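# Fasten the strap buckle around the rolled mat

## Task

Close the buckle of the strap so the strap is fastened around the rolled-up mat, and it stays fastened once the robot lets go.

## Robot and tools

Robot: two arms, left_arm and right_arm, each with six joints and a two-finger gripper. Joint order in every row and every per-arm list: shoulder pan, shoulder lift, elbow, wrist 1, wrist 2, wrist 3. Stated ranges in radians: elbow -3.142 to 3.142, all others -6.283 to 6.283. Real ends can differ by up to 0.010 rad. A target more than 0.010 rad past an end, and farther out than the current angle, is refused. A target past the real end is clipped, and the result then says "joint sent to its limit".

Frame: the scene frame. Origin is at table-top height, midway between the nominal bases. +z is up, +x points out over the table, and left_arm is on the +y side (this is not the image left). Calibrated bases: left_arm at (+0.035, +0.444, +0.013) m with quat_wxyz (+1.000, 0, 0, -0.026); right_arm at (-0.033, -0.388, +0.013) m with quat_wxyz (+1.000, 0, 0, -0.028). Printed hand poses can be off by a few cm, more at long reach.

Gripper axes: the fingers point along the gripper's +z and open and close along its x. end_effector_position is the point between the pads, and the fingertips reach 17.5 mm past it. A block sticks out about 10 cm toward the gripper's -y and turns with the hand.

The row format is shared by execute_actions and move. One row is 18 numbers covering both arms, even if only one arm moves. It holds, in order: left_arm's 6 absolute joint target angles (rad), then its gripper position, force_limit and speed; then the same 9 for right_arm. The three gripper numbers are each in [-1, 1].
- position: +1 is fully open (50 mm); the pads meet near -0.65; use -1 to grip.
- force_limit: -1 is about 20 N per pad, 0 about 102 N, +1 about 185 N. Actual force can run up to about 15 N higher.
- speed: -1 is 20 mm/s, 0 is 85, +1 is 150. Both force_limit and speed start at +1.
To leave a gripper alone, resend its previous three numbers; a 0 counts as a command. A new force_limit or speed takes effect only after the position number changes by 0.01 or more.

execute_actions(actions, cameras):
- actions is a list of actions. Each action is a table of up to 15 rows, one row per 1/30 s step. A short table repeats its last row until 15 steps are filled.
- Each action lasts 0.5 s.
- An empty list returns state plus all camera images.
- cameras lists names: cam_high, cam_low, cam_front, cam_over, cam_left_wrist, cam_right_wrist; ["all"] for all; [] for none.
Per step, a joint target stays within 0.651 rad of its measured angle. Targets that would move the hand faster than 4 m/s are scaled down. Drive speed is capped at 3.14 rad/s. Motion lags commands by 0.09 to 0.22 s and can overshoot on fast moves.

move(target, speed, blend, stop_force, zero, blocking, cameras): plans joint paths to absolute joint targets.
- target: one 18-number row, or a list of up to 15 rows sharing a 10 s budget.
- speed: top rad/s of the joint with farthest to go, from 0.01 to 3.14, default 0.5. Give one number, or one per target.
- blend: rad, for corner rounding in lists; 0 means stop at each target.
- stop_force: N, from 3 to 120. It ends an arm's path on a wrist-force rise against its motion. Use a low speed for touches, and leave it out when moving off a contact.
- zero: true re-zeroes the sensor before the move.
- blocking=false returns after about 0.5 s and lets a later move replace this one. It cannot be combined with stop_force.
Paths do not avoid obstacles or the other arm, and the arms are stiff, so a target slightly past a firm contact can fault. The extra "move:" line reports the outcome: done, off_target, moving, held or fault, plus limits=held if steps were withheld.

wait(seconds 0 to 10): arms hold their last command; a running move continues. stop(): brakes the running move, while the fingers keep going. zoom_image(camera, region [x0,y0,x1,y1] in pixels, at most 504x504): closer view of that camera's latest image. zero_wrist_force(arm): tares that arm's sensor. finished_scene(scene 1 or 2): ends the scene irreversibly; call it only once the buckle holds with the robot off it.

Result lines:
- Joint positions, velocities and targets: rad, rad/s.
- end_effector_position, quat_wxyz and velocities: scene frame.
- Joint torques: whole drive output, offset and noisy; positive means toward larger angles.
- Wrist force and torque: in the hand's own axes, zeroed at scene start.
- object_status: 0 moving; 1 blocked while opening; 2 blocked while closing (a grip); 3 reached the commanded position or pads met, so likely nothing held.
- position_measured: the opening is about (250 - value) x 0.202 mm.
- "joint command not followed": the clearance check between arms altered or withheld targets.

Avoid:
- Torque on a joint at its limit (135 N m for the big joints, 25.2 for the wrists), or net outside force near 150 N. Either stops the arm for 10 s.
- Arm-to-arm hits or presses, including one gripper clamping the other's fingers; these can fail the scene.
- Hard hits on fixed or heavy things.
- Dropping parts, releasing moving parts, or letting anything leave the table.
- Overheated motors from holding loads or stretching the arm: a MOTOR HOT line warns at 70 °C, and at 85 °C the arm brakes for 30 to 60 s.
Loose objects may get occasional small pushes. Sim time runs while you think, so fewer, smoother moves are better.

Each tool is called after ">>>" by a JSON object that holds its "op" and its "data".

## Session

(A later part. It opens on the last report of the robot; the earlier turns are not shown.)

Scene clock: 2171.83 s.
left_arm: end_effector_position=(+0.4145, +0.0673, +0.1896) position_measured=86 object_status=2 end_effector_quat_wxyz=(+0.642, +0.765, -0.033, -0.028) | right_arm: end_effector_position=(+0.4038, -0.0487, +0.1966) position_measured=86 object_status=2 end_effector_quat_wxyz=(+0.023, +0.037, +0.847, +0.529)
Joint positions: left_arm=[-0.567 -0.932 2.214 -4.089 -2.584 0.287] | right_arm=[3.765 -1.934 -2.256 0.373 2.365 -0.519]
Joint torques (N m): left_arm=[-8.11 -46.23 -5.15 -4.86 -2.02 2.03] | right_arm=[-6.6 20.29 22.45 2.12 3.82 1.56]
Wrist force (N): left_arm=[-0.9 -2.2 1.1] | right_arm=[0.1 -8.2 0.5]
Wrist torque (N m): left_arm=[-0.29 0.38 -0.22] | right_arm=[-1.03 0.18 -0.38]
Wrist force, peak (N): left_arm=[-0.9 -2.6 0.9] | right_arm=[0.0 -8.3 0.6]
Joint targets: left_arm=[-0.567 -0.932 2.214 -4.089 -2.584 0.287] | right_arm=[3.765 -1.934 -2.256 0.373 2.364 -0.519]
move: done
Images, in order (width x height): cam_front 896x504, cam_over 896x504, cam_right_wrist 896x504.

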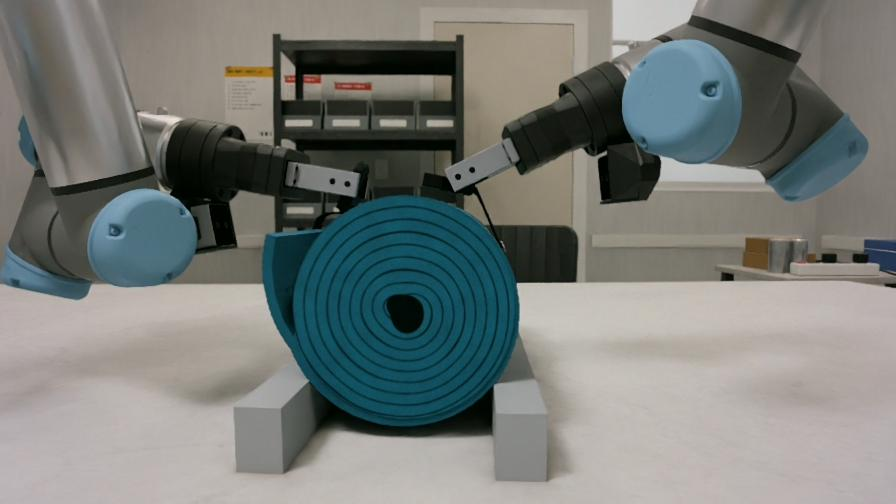

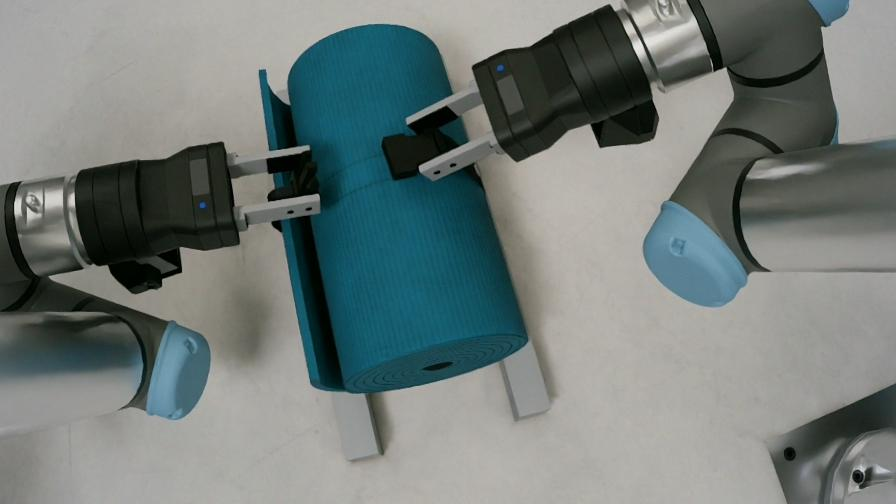

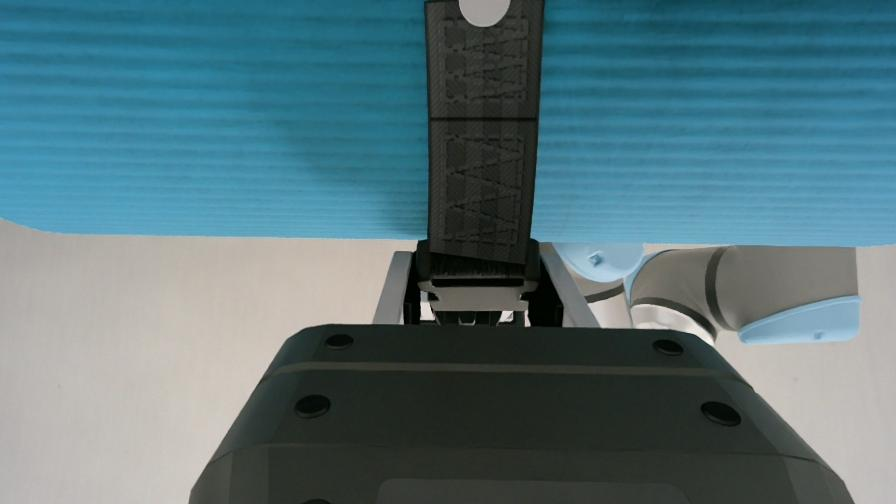

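>>> {"op": "move", "data": {"target": [[-0.7042,-1.3611,2.2197,-3.1544,-2.2684,0.6274,-1,-0.4,-1,3.8097,-1.8085,-2.2315,0.0707,2.2483,-0.5986,-1,-0.5,-1],[-0.8635,-1.4944,2.0270,-2.5057,-1.9155,0.6713,-1,-0.4,-1,3.8097,-1.8085,-2.2315,0.0707,2.2483,-0.5986,-1,-0.5,-1],[-0.9652,-1.4550,1.8716,-2.1561,-1.6953,0.6301,-1,-0.4,-1,3.8097,-1.8085,-2.2315,0.0707,2.2483,-0.5986,-1,-0.5,-1]], "speed": 0.3, "cameras": ["cam_left_wrist","cam_right_wrist","cam_front","cam_over"]}}

>>> {"op": "zoom_image", "data": {"camera": "cam_front", "region": [330, 110, 560, 260]}}

>>> {"op": "zoom_image", "data": {"camera": "cam_over", "region": [250, 80, 550, 250]}}

Scene clock: 2205.70 s.
left_arm: end_effector_position=(+0.4100, +0.0296, +0.2019) position_measured=86 object_status=2 end_effector_quat_wxyz=(+0.104, +0.994, -0.043, -0.005) | right_arm: end_effector_position=(+0.4038, -0.0456, +0.2002) position_measured=86 object_status=2 end_effector_quat_wxyz=(+0.020, +0.039, +0.886, +0.461)
Joint positions: left_arm=[-0.965 -1.455 1.872 -2.156 -1.695 0.63] | right_arm=[3.81 -1.809 -2.232 0.071 2.248 -0.599]
Joint torques (N m): left_arm=[8.58 -41.21 -21.75 -4.82 -1.37 2.37] | right_arm=[-6.21 19.33 10.68 3.2 4.3 1.13]
Wrist force (N): left_arm=[0.2 -2.2 3.5] | right_arm=[0.4 -10.8 1.1]
Wrist torque (N m): left_arm=[-0.07 0.12 0.04] | right_arm=[-1.07 0.05 -0.31]
Wrist force, peak (N): left_arm=[-0.2 -6.6 4.6] | right_arm=[0.4 -11.1 1.3]
Joint targets: left_arm=[-0.965 -1.455 1.872 -2.156 -1.695 0.630] | right_arm=[3.810 -1.809 -2.232 0.071 2.248 -0.599]
move: done
Images, in order (width x height): cam_front 896x504, cam_over 896x504, cam_left_wrist 896x504, cam_right_wrist 896x504.

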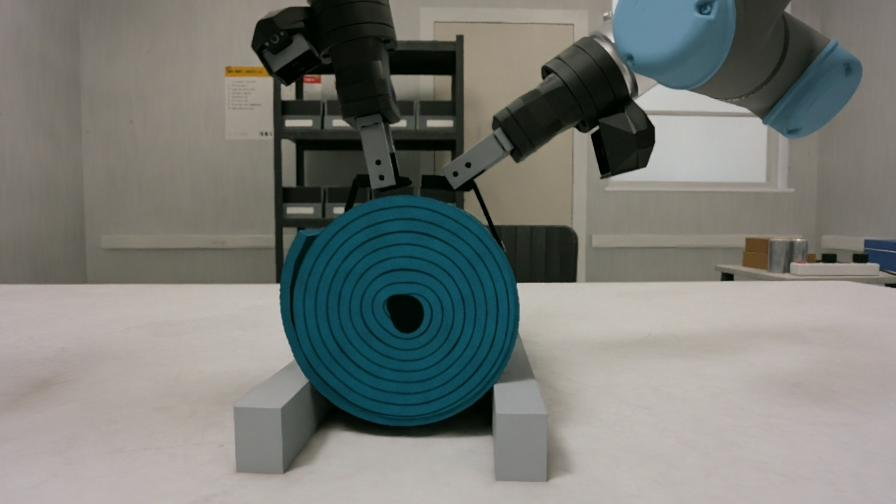

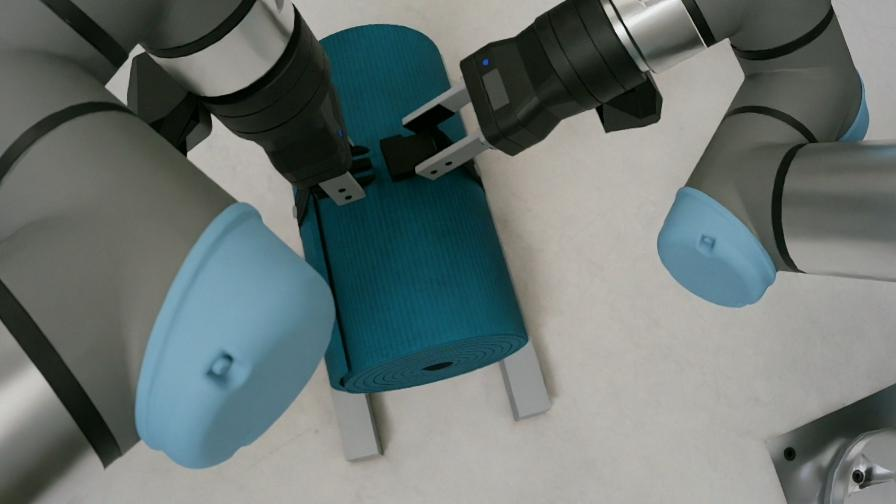

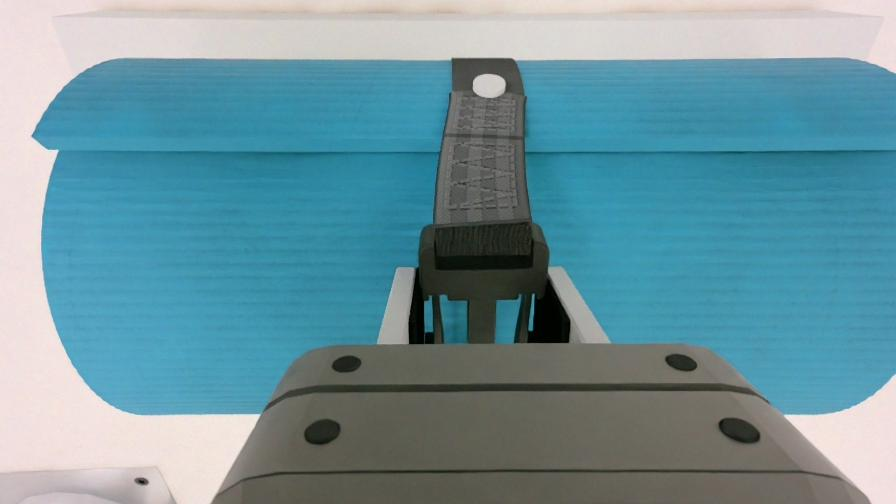

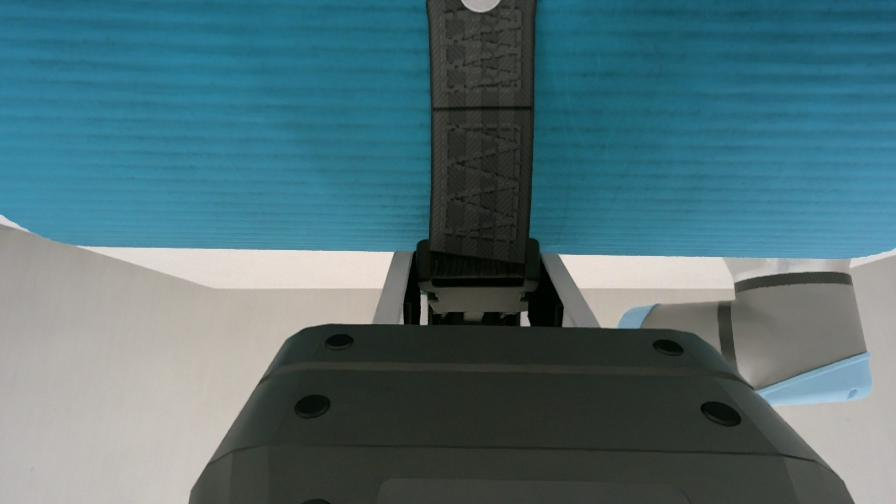

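Scaled by 2.191.

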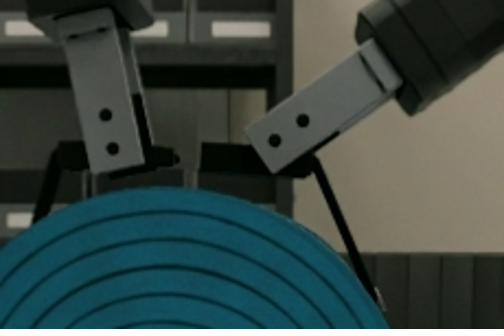

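Scaled by 1.680.

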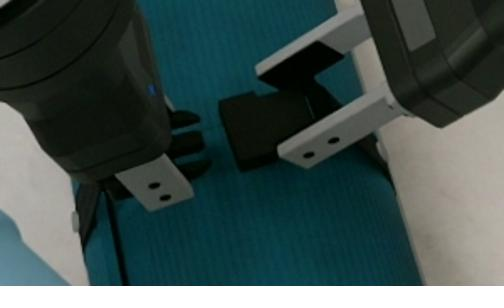

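>>> {"op": "move", "data": {"target": [-0.9780,-1.4375,1.8517,-2.1553,-1.6932,0.6175,-1,-0.4,-1,3.8097,-1.8085,-2.2315,0.0707,2.2483,-0.5986,-1,-0.5,-1], "speed": 0.05, "stop_force": 15, "cameras": ["cam_front","cam_over","cam_left_wrist"]}}

>>> {"op": "zoom_image", "data": {"camera": "cam_front", "region": [370, 140, 500, 220]}}

>>> {"op": "zoom_image", "data": {"camera": "cam_over", "region": [320, 110, 470, 210]}}

Scene clock: 2220.87 s.
left_arm: end_effector_position=(+0.4094, +0.0182, +0.2020) position_measured=86 object_status=2 end_effector_quat_wxyz=(+0.104, +0.994, -0.043, -0.005) | right_arm: end_effector_position=(+0.4038, -0.0457, +0.2002) position_measured=86 object_status=2 end_effector_quat_wxyz=(+0.020, +0.039, +0.886, +0.461)
Joint positions: left_arm=[-0.978 -1.437 1.852 -2.155 -1.693 0.617] | right_arm=[3.81 -1.809 -2.232 0.071 2.248 -0.599]
Joint torques (N m): left_arm=[8.43 -43.95 -19.98 -5.22 -2.52 2.45] | right_arm=[-1.58 20.02 9.98 3.38 4.29 1.09]
Wrist force (N): left_arm=[0.0 -3.3 4.2] | right_arm=[0.3 -10.8 1.0]
Wrist torque (N m): left_arm=[-0.08 0.15 0.05] | right_arm=[-1.07 0.06 -0.31]
Wrist force, peak (N): left_arm=[0.5 -5.1 3.9] | right_arm=[0.9 -12.4 -0.3]
Joint targets: left_arm=[-0.978 -1.438 1.852 -2.155 -1.693 0.617] | right_arm=[3.810 -1.809 -2.232 0.071 2.248 -0.599]
move: done
Images, in order (width x height): cam_front 896x504, cam_over 896x504, cam_left_wrist 896x504.

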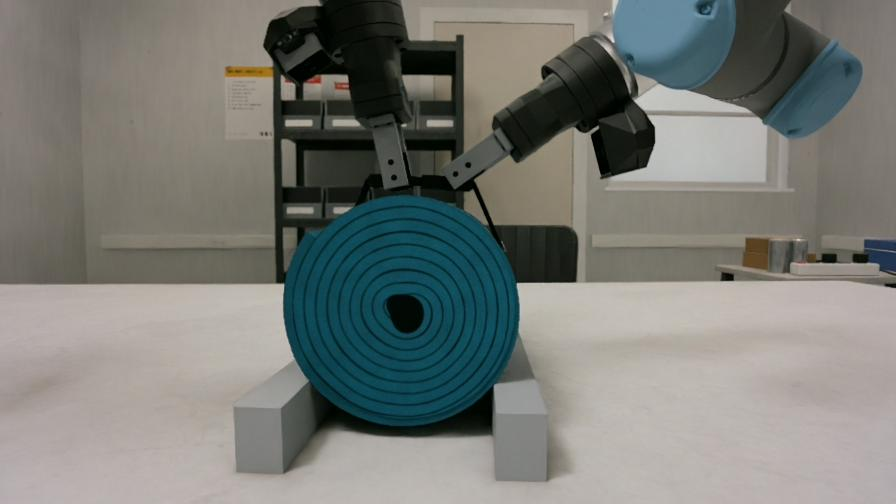

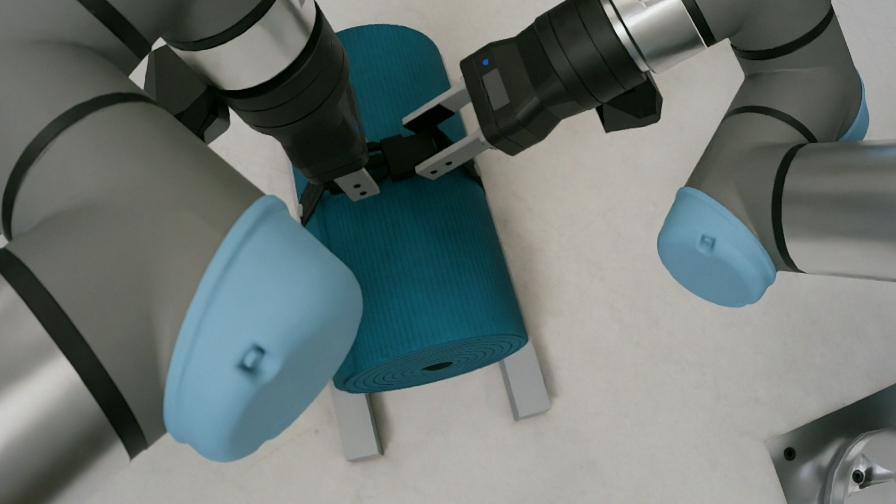

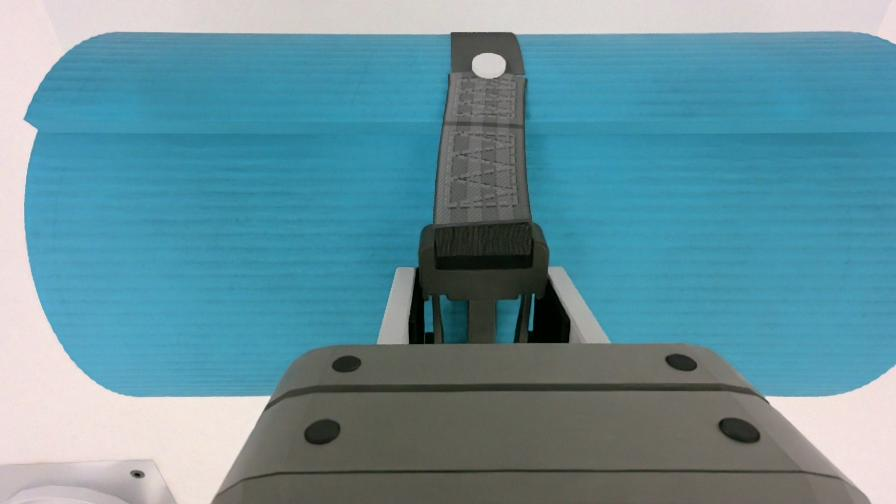

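Scaled by 3.877.

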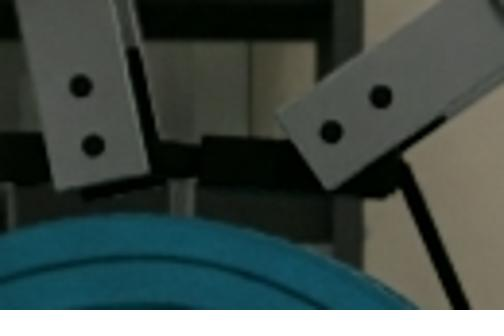

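Scaled by 3.360.

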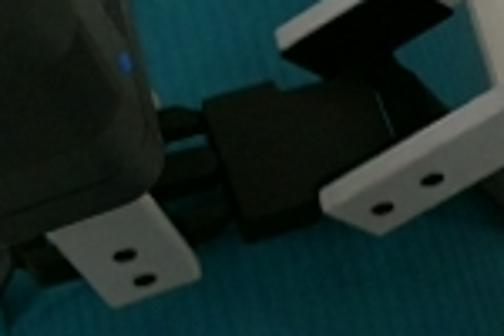

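>>> {"op": "move", "data": {"target": [-1.0077,-1.3965,1.8052,-2.1533,-1.6882,0.5882,-1,-0.4,-1,3.8097,-1.8085,-2.2315,0.0707,2.2483,-0.5986,-1,-0.5,-1], "speed": 0.04, "stop_force": 40, "cameras": ["cam_front","cam_over","cam_left_wrist"]}}

>>> {"op": "zoom_image", "data": {"camera": "cam_front", "region": [370, 140, 500, 220]}}

>>> {"op": "zoom_image", "data": {"camera": "cam_over", "region": [320, 110, 470, 210]}}

Scene clock: 2227.07 s.
left_arm: end_effector_position=(+0.4090, +0.0051, +0.2019) position_measured=130 object_status=2 end_effector_quat_wxyz=(+0.104, +0.994, -0.043, -0.004) | right_arm: end_effector_position=(+0.4038, -0.0456, +0.2002) position_measured=86 object_status=2 end_effector_quat_wxyz=(+0.020, +0.039, +0.886, +0.461)
Joint positions: left_arm=[-0.993 -1.417 1.828 -2.154 -1.688 0.603] | right_arm=[3.81 -1.809 -2.232 0.071 2.248 -0.599]
Joint torques (N m): left_arm=[-27.43 -45.04 -21.33 -4.85 -11.59 2.41] | right_arm=[1.01 21.62 42.51 8.29 -7.34 0.99]
Wrist force (N): left_arm=[33.3 -33.1 -0.9] | right_arm=[32.7 -24.7 -26.0]
Wrist torque (N m): left_arm=[-0.11 0.18 -0.06] | right_arm=[-1.32 1.58 -0.98]
Wrist force, peak (N): left_arm=[22.4 -49.9 -5.8] | right_arm=[22.5 -35.7 -39.8]
Joint targets: left_arm=[-0.993 -1.417 1.828 -2.154 -1.690 0.603] | right_arm=[3.810 -1.809 -2.232 0.071 2.248 -0.599]
move: contact (left_arm); left_arm: the elbow is farthest, 0.023 rad from its target
Images, in order (width x height): cam_front 896x504, cam_over 896x504, cam_left_wrist 896x504.

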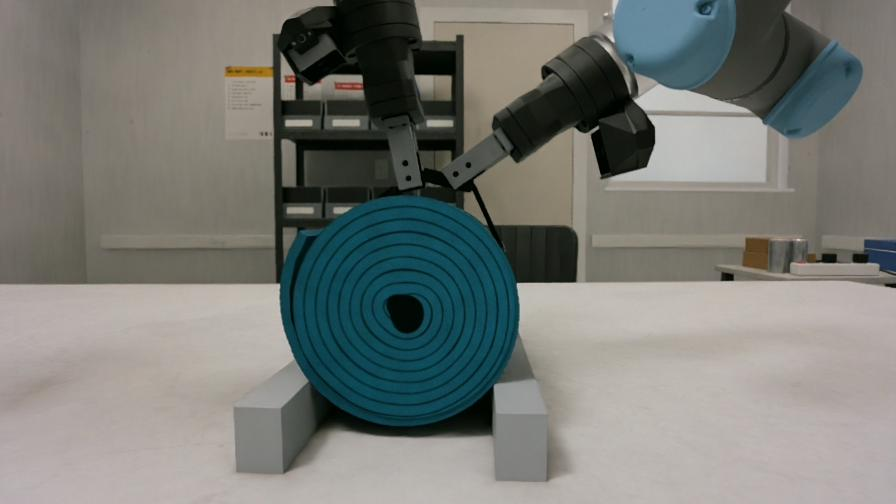

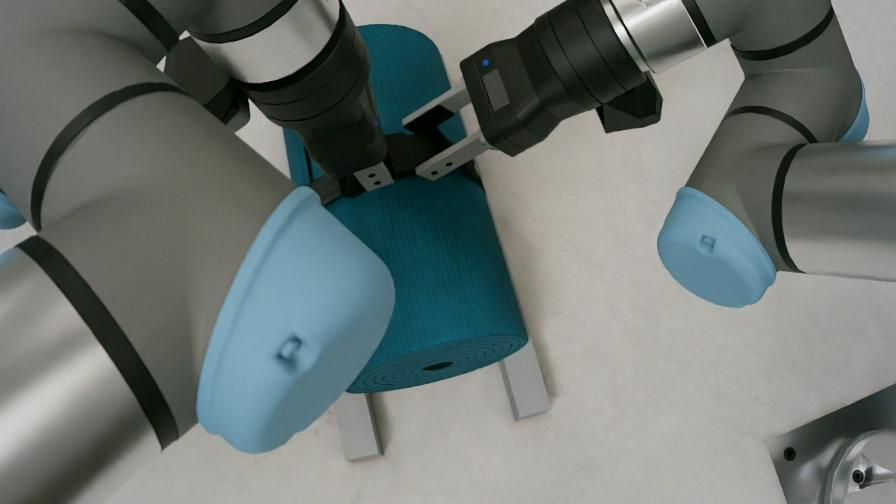

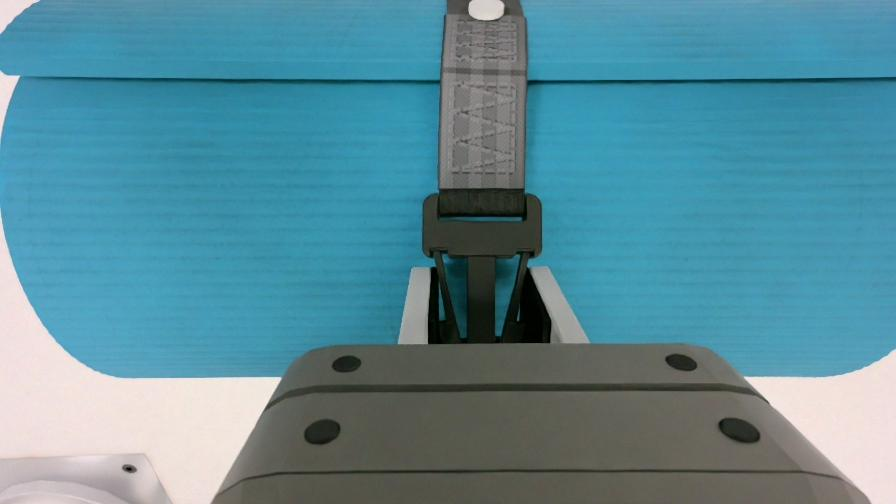

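Scaled by 3.877.

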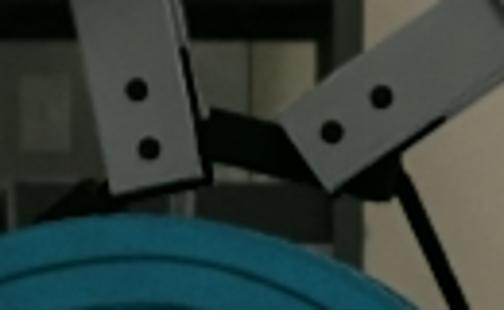

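Scaled by 3.360.

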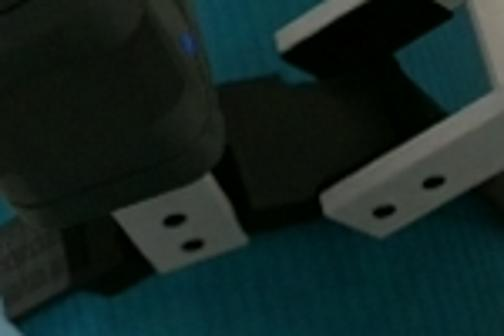

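>>> {"op": "move", "data": {"target": [-0.9780,-1.4375,1.8517,-2.1553,-1.6932,0.6175,-1,-0.4,-1,3.8097,-1.8085,-2.2315,0.0707,2.2483,-0.5986,-1,-0.5,-1], "speed": 0.1, "cameras": ["cam_front","cam_over","cam_left_wrist"]}}

>>> {"op": "zoom_image", "data": {"camera": "cam_front", "region": [340, 140, 510, 240]}}

>>> {"op": "zoom_image", "data": {"camera": "cam_over", "region": [320, 110, 470, 210]}}

>>> {"op": "zoom_image", "data": {"camera": "cam_left_wrist", "region": [340, 160, 640, 360]}}

Scene clock: 2246.00 s.
left_arm: end_effector_position=(+0.4094, +0.0183, +0.2021) position_measured=130 object_status=2 end_effector_quat_wxyz=(+0.104, +0.994, -0.043, -0.005) end_effector_velocity=(+0.000, -0.002, +0.002) end_effector_angular_velocity=(-0.004, -0.002, -0.001) | right_arm: end_effector_position=(+0.4039, -0.0457, +0.2002) position_measured=86 object_status=2 end_effector_quat_wxyz=(+0.020, +0.039, +0.886, +0.461)
Joint positions: left_arm=[-0.978 -1.438 1.852 -2.155 -1.693 0.618] | right_arm=[3.81 -1.809 -2.231 0.071 2.248 -0.599]
Joint velocities: left_arm=[-0.001 0 -0.005 0 -0.001 0] | right_arm=[within noise]
Joint torques (N m): left_arm=[-6 -24.46 -31.13 -5.97 -1.18 -1.26] | right_arm=[3.81 26.91 8.79 2.94 4.12 0.92]
Wrist force (N): left_arm=[-1.3 -0.5 0.1] | right_arm=[-1.4 -10.3 0.9]
Wrist torque (N m): left_arm=[0.11 0.26 -0.10] | right_arm=[-1.10 0.36 -0.30]
Wrist force, peak (N): left_arm=[33.8 -33.0 -1.0] | right_arm=[33.3 -25.0 -25.7]
Joint targets: left_arm=[-0.978 -1.438 1.852 -2.155 -1.693 0.617] | right_arm=[3.810 -1.809 -2.232 0.071 2.248 -0.599]
move: done
Images, in order (width x height): cam_front 896x504, cam_over 896x504, cam_left_wrist 896x504.

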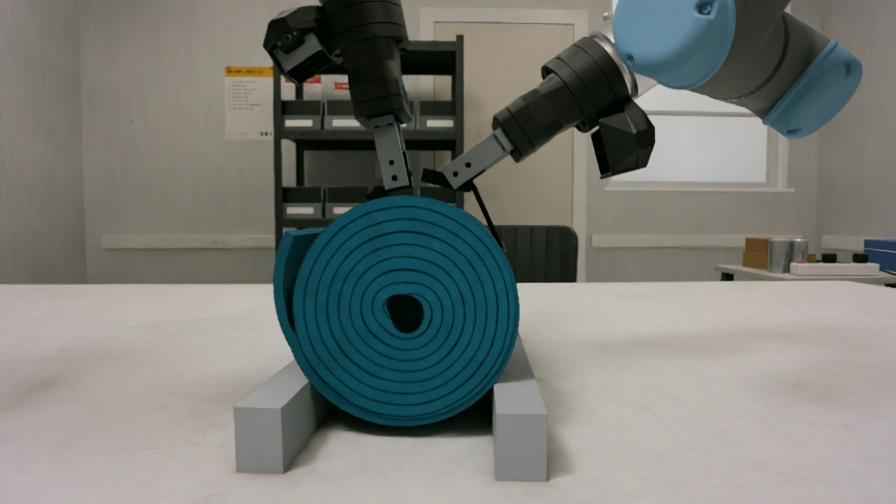

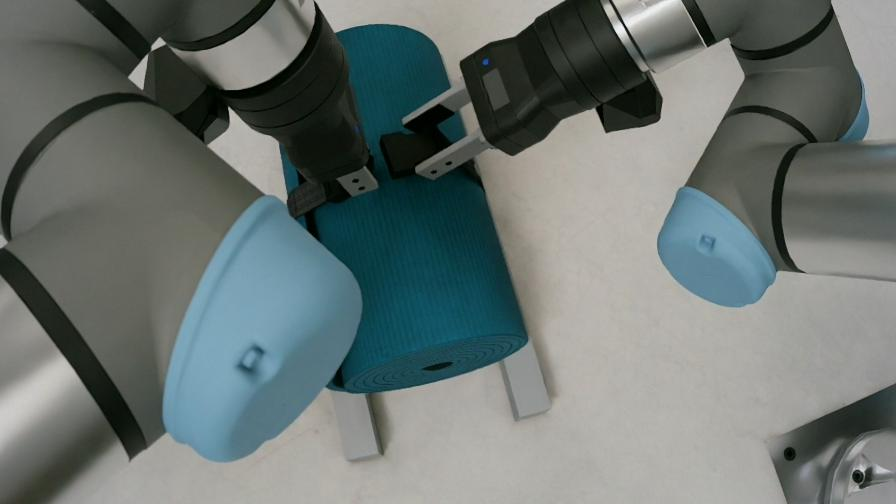

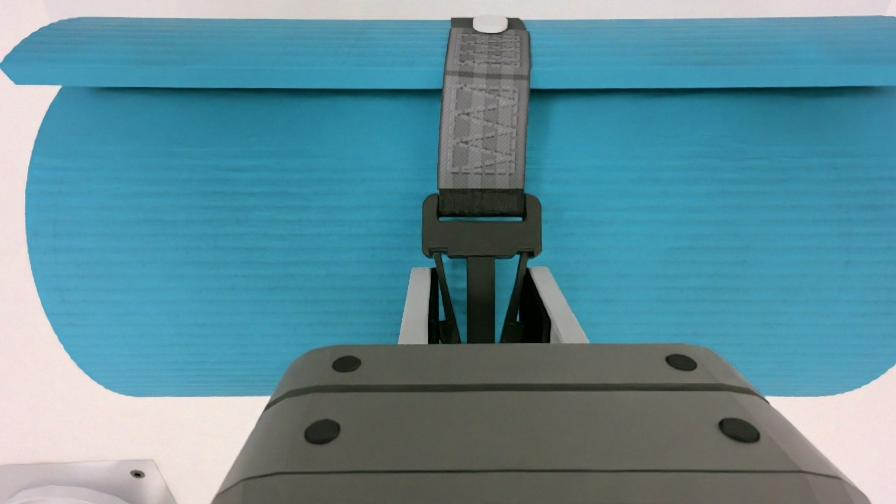

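Scaled by 2.965.

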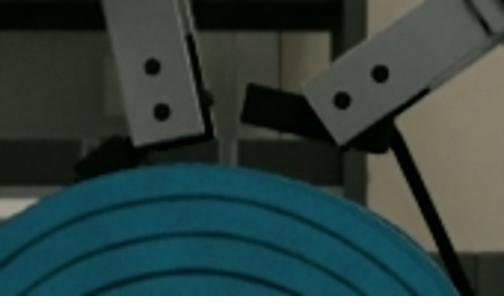

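Scaled by 3.360.

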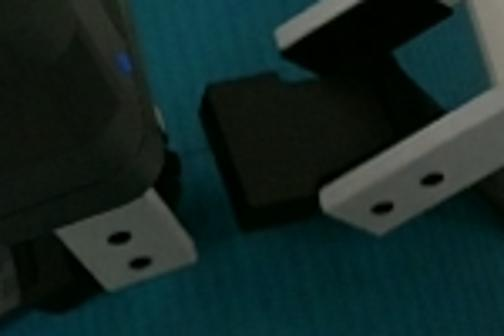

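Scaled by 1.680.

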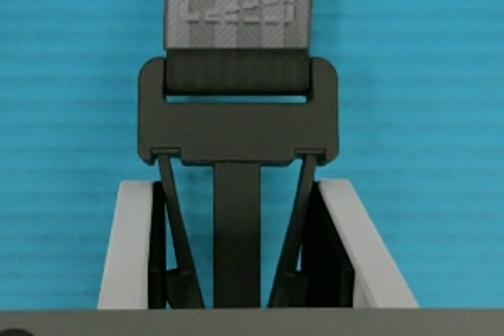

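>>> {"op": "move", "data": {"target": [-0.9780,-1.4375,1.8517,-2.1553,-1.6932,0.6175,1,-0.6,-1,3.8097,-1.8085,-2.2315,0.0707,2.2483,-0.5986,-1,-0.5,-1], "speed": 0.1, "cameras": ["cam_front"]}}

>>> {"op": "move", "data": {"target": [[-0.8635,-1.4944,2.0270,-2.5057,-1.9155,0.6713,1,-0.6,-1,3.8097,-1.8085,-2.2315,0.0707,2.2483,-0.5986,-1,-0.5,-1],[-0.6727,-1.4431,2.2313,-2.9759,-2.2338,0.7148,1,-0.6,-1,3.8097,-1.8085,-2.2315,0.0707,2.2483,-0.5986,-1,-0.5,-1]], "speed": 0.25, "blend": 0.05, "cameras": ["cam_front","cam_over","cam_left_wrist"]}}

>>> {"op": "zoom_image", "data": {"camera": "cam_front", "region": [340, 140, 510, 240]}}

>>> {"op": "zoom_image", "data": {"camera": "cam_over", "region": [280, 80, 490, 220]}}

Scene clock: 2272.80 s.
left_arm: end_effector_position=(+0.4094, +0.0182, +0.2020) position_measured=3 object_status=0 end_effector_quat_wxyz=(+0.104, +0.994, -0.043, -0.005) | right_arm: end_effector_position=(+0.4038, -0.0456, +0.2002) position_measured=86 object_status=2 end_effector_quat_wxyz=(+0.020, +0.039, +0.886, +0.461)
Joint positions: left_arm=[-0.978 -1.437 1.852 -2.155 -1.693 0.617] | right_arm=[3.81 -1.809 -2.232 0.071 2.248 -0.599]
Joint torques (N m): left_arm=[-6.24 -24.14 -29.36 -1.95 1.15 -2.52] | right_arm=[6.41 32.82 8.18 2.82 4.15 0.93]
Wrist force (N): left_arm=[-1.5 0.3 -0.3] | right_arm=[-1.7 -10.1 0.8]
Wrist torque (N m): left_arm=[0.09 0.24 -0.11] | right_arm=[-1.07 0.40 -0.30]
Wrist force, peak (N): left_arm=[-1.7 0.5 -0.2] | right_arm=[-1.4 -10.3 0.7]
Joint targets: left_arm=[-0.978 -1.438 1.852 -2.155 -1.693 0.617] | right_arm=[3.810 -1.809 -2.232 0.071 2.248 -0.599]
move: done
Images, in order (width x height): cam_front 896x504.

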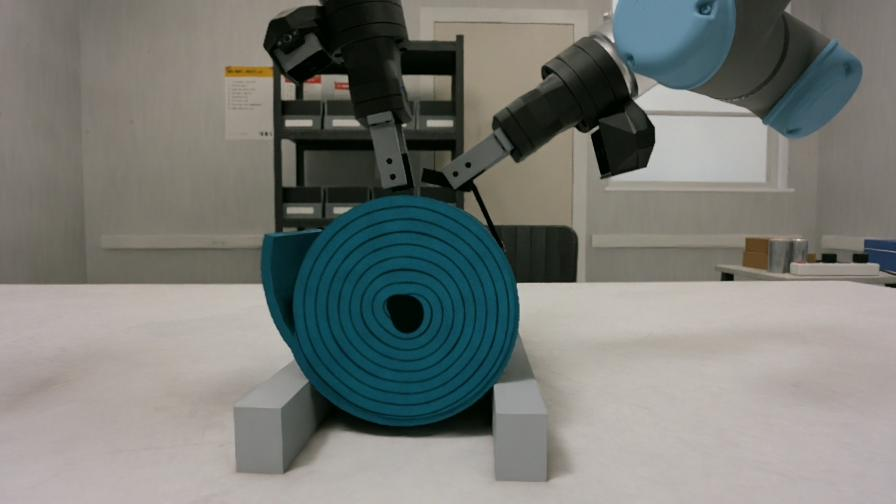

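Scene clock: 2276.50 s.
left_arm: end_effector_position=(+0.4149, +0.0727, +0.2096) position_measured=3 object_status=3 end_effector_quat_wxyz=(+0.422, +0.906, -0.039, -0.018) | right_arm: end_effector_position=(+0.4038, -0.0456, +0.2002) position_measured=86 object_status=2 end_effector_quat_wxyz=(+0.020, +0.039, +0.886, +0.461)
Joint positions: left_arm=[-0.673 -1.443 2.231 -2.976 -2.234 0.715] | right_arm=[3.81 -1.809 -2.232 0.071 2.248 -0.599]
Joint torques (N m): left_arm=[-7.53 -34.75 -25.01 -2.27 -0.17 -2.12] | right_arm=[6.75 37.65 8.69 2.92 4.18 0.96]
Wrist force (N): left_arm=[-1.8 -1.2 0.4] | right_arm=[-1.7 -10.0 0.8]
Wrist torque (N m): left_arm=[-0.14 0.39 -0.24] | right_arm=[-1.08 0.41 -0.30]
Wrist force, peak (N): left_arm=[-2.0 -2.2 0.1] | right_arm=[-1.6 -10.3 0.8]
Joint targets: left_arm=[-0.673 -1.443 2.231 -2.976 -2.234 0.715] | right_arm=[3.810 -1.809 -2.232 0.071 2.248 -0.599]
move: done
Images, in order (width x height): cam_front 896x504, cam_over 896x504, cam_left_wrist 896x504.

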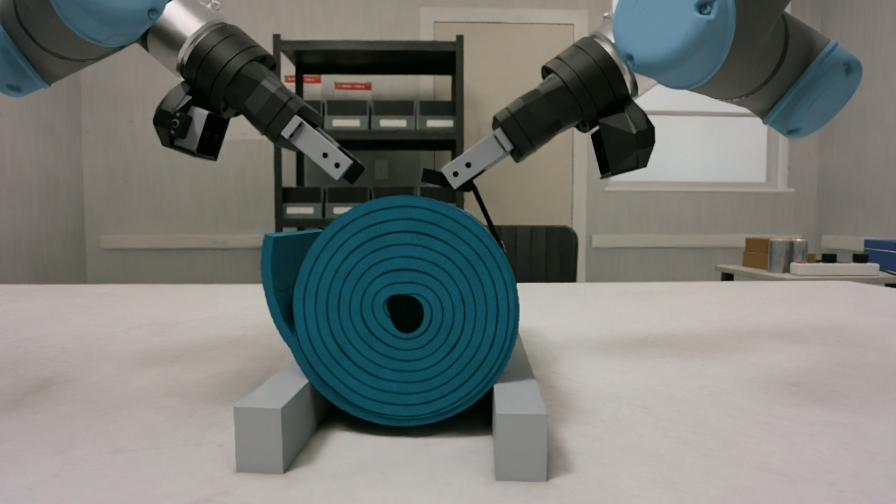

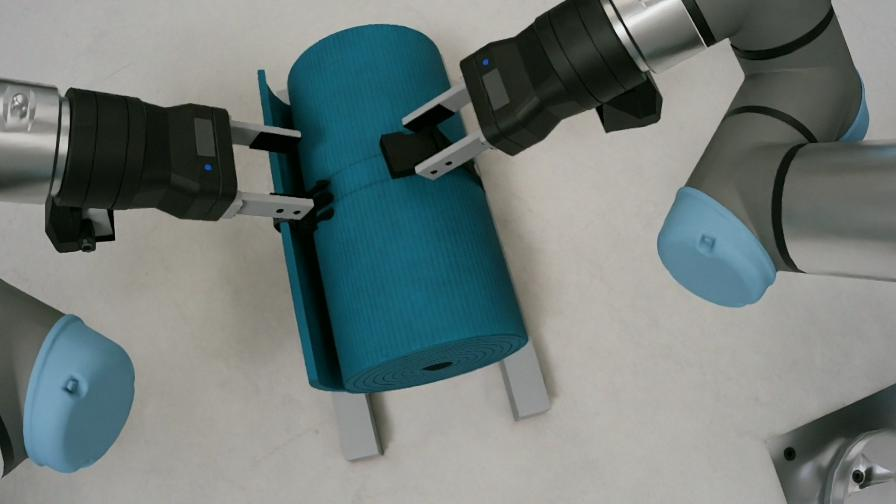

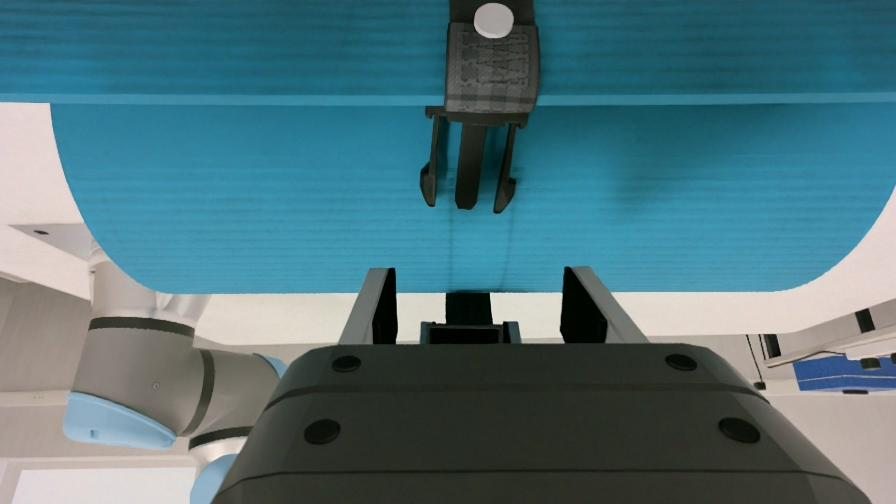

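Scaled by 2.965.

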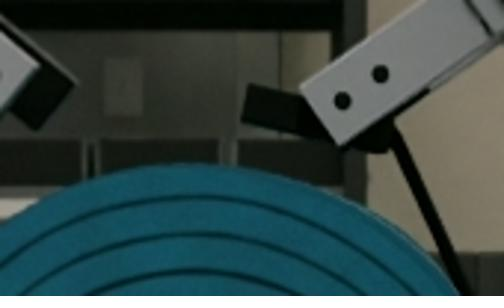

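Scaled by 2.400.

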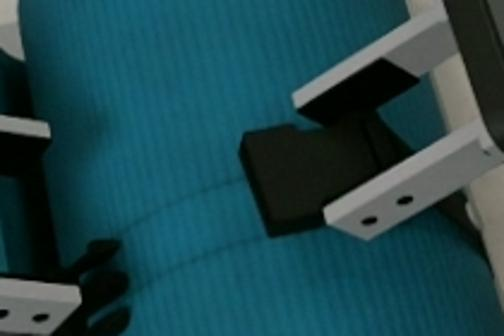

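>>> {"op": "move", "data": {"target": [[-0.6259,-1.3855,2.2864,-3.0577,-2.2604,0.7642,1,-0.6,-1,3.8097,-1.8085,-2.2315,0.0707,2.2483,-0.5986,-1,-0.5,-1],[-0.6797,-1.3029,2.2794,-3.1687,-2.2298,0.7073,1,-0.6,-1,3.8097,-1.8085,-2.2315,0.0707,2.2483,-0.5986,-1,-0.5,-1]], "speed": [0.2,0.08], "stop_force": 15, "cameras": ["cam_front","cam_over","cam_left_wrist"]}}

>>> {"op": "zoom_image", "data": {"camera": "cam_over", "region": [220, 90, 420, 250]}}

Scene clock: 2314.00 s.
left_arm: end_effector_position=(+0.4145, +0.0690, +0.1516) position_measured=3 object_status=3 end_effector_quat_wxyz=(+0.422, +0.905, -0.039, -0.018) | right_arm: end_effector_position=(+0.4038, -0.0456, +0.2002) position_measured=86 object_status=2 end_effector_quat_wxyz=(+0.020, +0.039, +0.886, +0.461)
Joint positions: left_arm=[-0.68 -1.303 2.279 -3.169 -2.23 0.707] | right_arm=[3.81 -1.808 -2.232 0.071 2.248 -0.599]
Joint torques (N m): left_arm=[9.23 -38.73 -11.78 -1.24 -2.71 2.54] | right_arm=[7.1 37.31 8.48 2.94 4.1 0.87]
Wrist force (N): left_arm=[-1.8 -1.4 0.4] | right_arm=[-1.5 -10.1 0.9]
Wrist torque (N m): left_arm=[-0.18 0.40 -0.13] | right_arm=[-1.07 0.38 -0.30]
Wrist force, peak (N): left_arm=[-1.8 -3.1 0.6] | right_arm=[-1.7 -10.4 1.0]
Joint targets: left_arm=[-0.680 -1.303 2.279 -3.169 -2.230 0.707] | right_arm=[3.810 -1.809 -2.232 0.071 2.248 -0.599]
move: done
Images, in order (width x height): cam_front 896x504, cam_over 896x504, cam_left_wrist 896x504.

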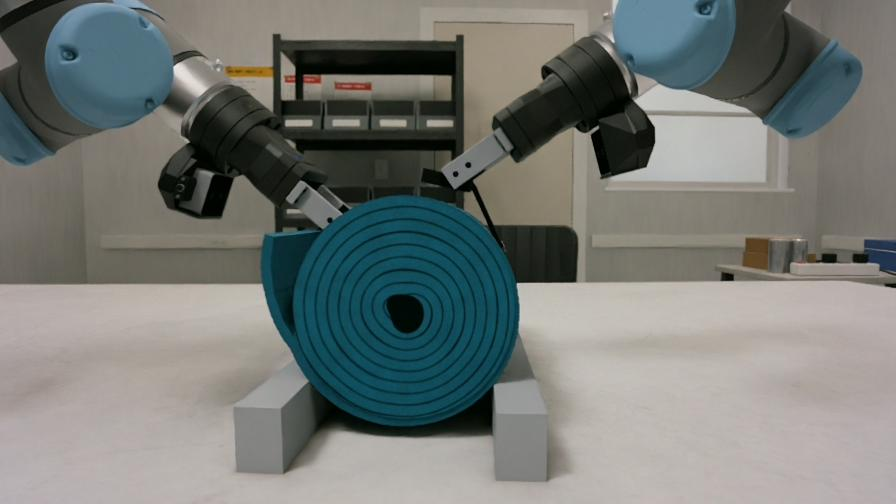

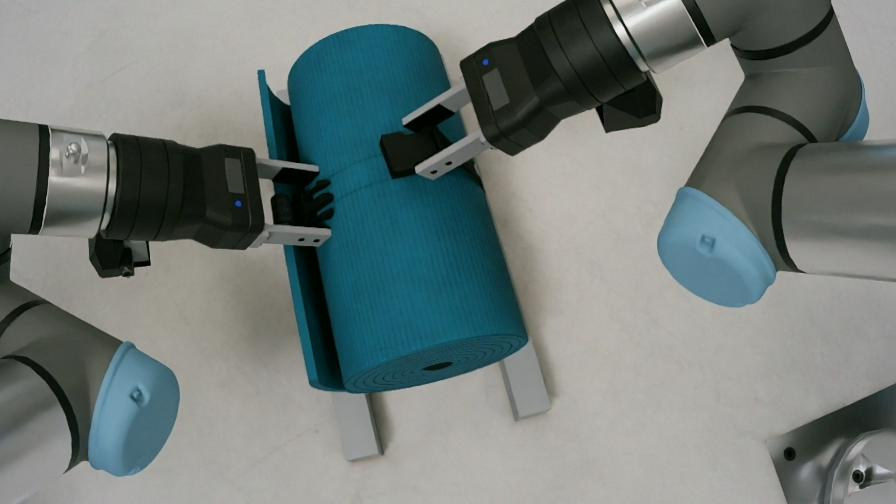

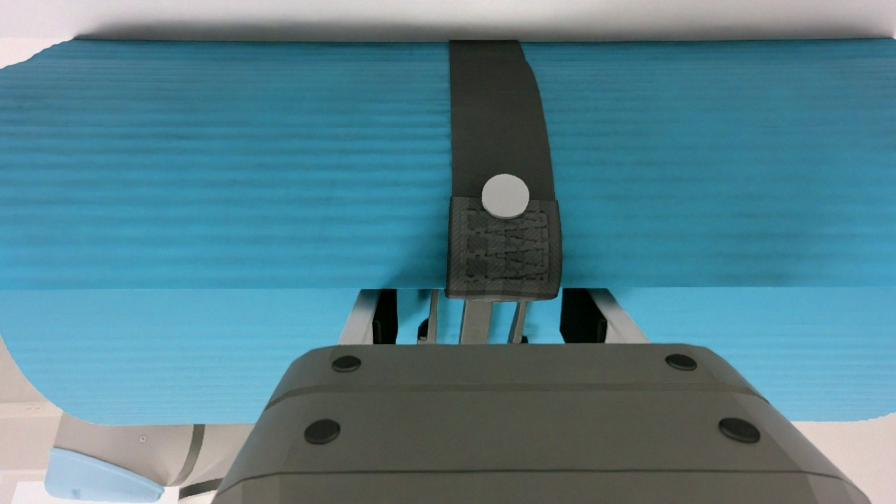

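Scaled by 2.520.

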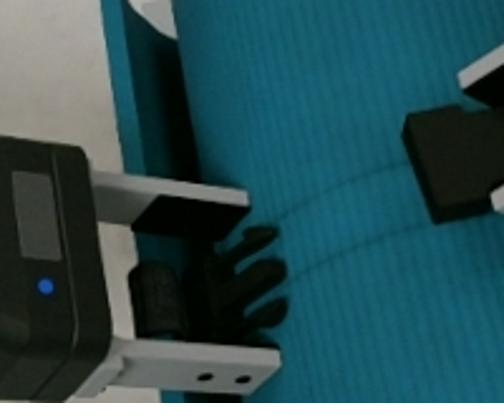

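>>> {"op": "move", "data": {"target": [-0.6797,-1.3029,2.2794,-3.1687,-2.2298,0.7073,-1,0.2,-1,3.8097,-1.8085,-2.2315,0.0707,2.2483,-0.5986,-1,-0.5,-1], "speed": 0.1, "cameras": ["cam_over","cam_left_wrist"]}}

>>> {"op": "zoom_image", "data": {"camera": "cam_over", "region": [220, 90, 420, 250]}}

Scene clock: 2318.30 s.
left_arm: end_effector_position=(+0.4145, +0.0691, +0.1516) position_measured=92 object_status=2 end_effector_quat_wxyz=(+0.422, +0.905, -0.039, -0.018) | right_arm: end_effector_position=(+0.4038, -0.0456, +0.2002) position_measured=86 object_status=2 end_effector_quat_wxyz=(+0.020, +0.039, +0.886, +0.461)
Joint positions: left_arm=[-0.68 -1.303 2.279 -3.169 -2.23 0.707] | right_arm=[3.81 -1.808 -2.232 0.071 2.248 -0.599]
Joint torques (N m): left_arm=[9.61 -37.97 -11.68 -1.13 -2.43 2.37] | right_arm=[7.09 37.65 8.87 3.03 4.08 0.84]
Wrist force (N): left_arm=[-1.8 -1.3 0.2] | right_arm=[-1.5 -9.8 0.7]
Wrist torque (N m): left_arm=[-0.17 0.40 -0.13] | right_arm=[-1.04 0.36 -0.30]
Wrist force, peak (N): left_arm=[-2.0 -1.6 0.4] | right_arm=[-1.4 -10.3 0.9]
Joint targets: left_arm=[-0.680 -1.303 2.279 -3.169 -2.230 0.707] | right_arm=[3.810 -1.809 -2.232 0.071 2.248 -0.599]
move: done
Images, in order (width x height): cam_over 896x504, cam_left_wrist 896x504.

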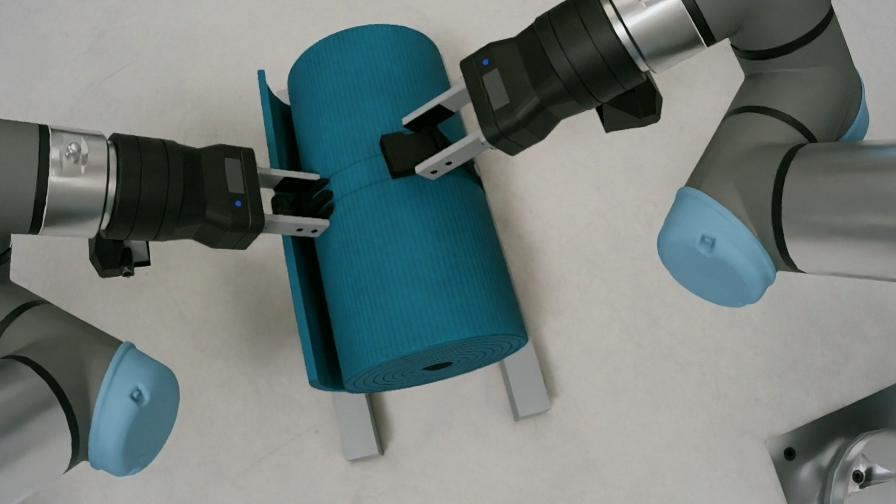

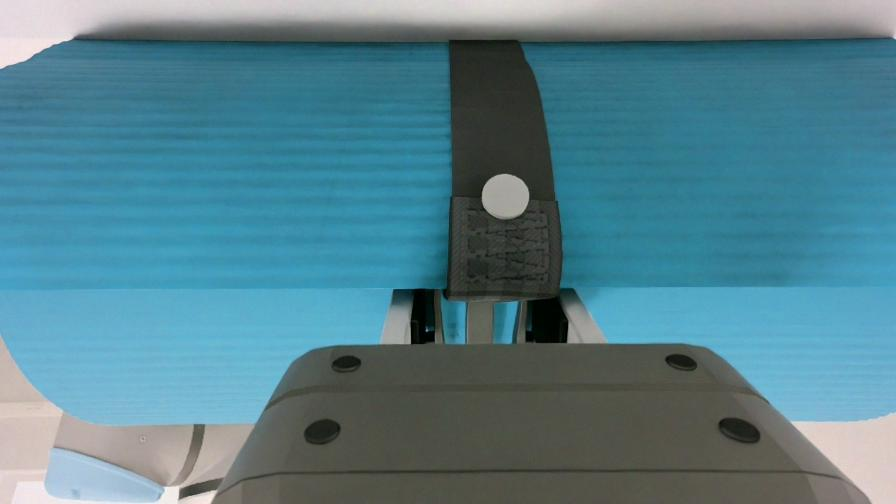

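Scaled by 2.520.

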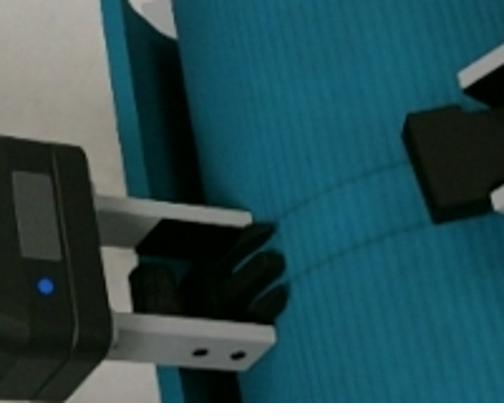

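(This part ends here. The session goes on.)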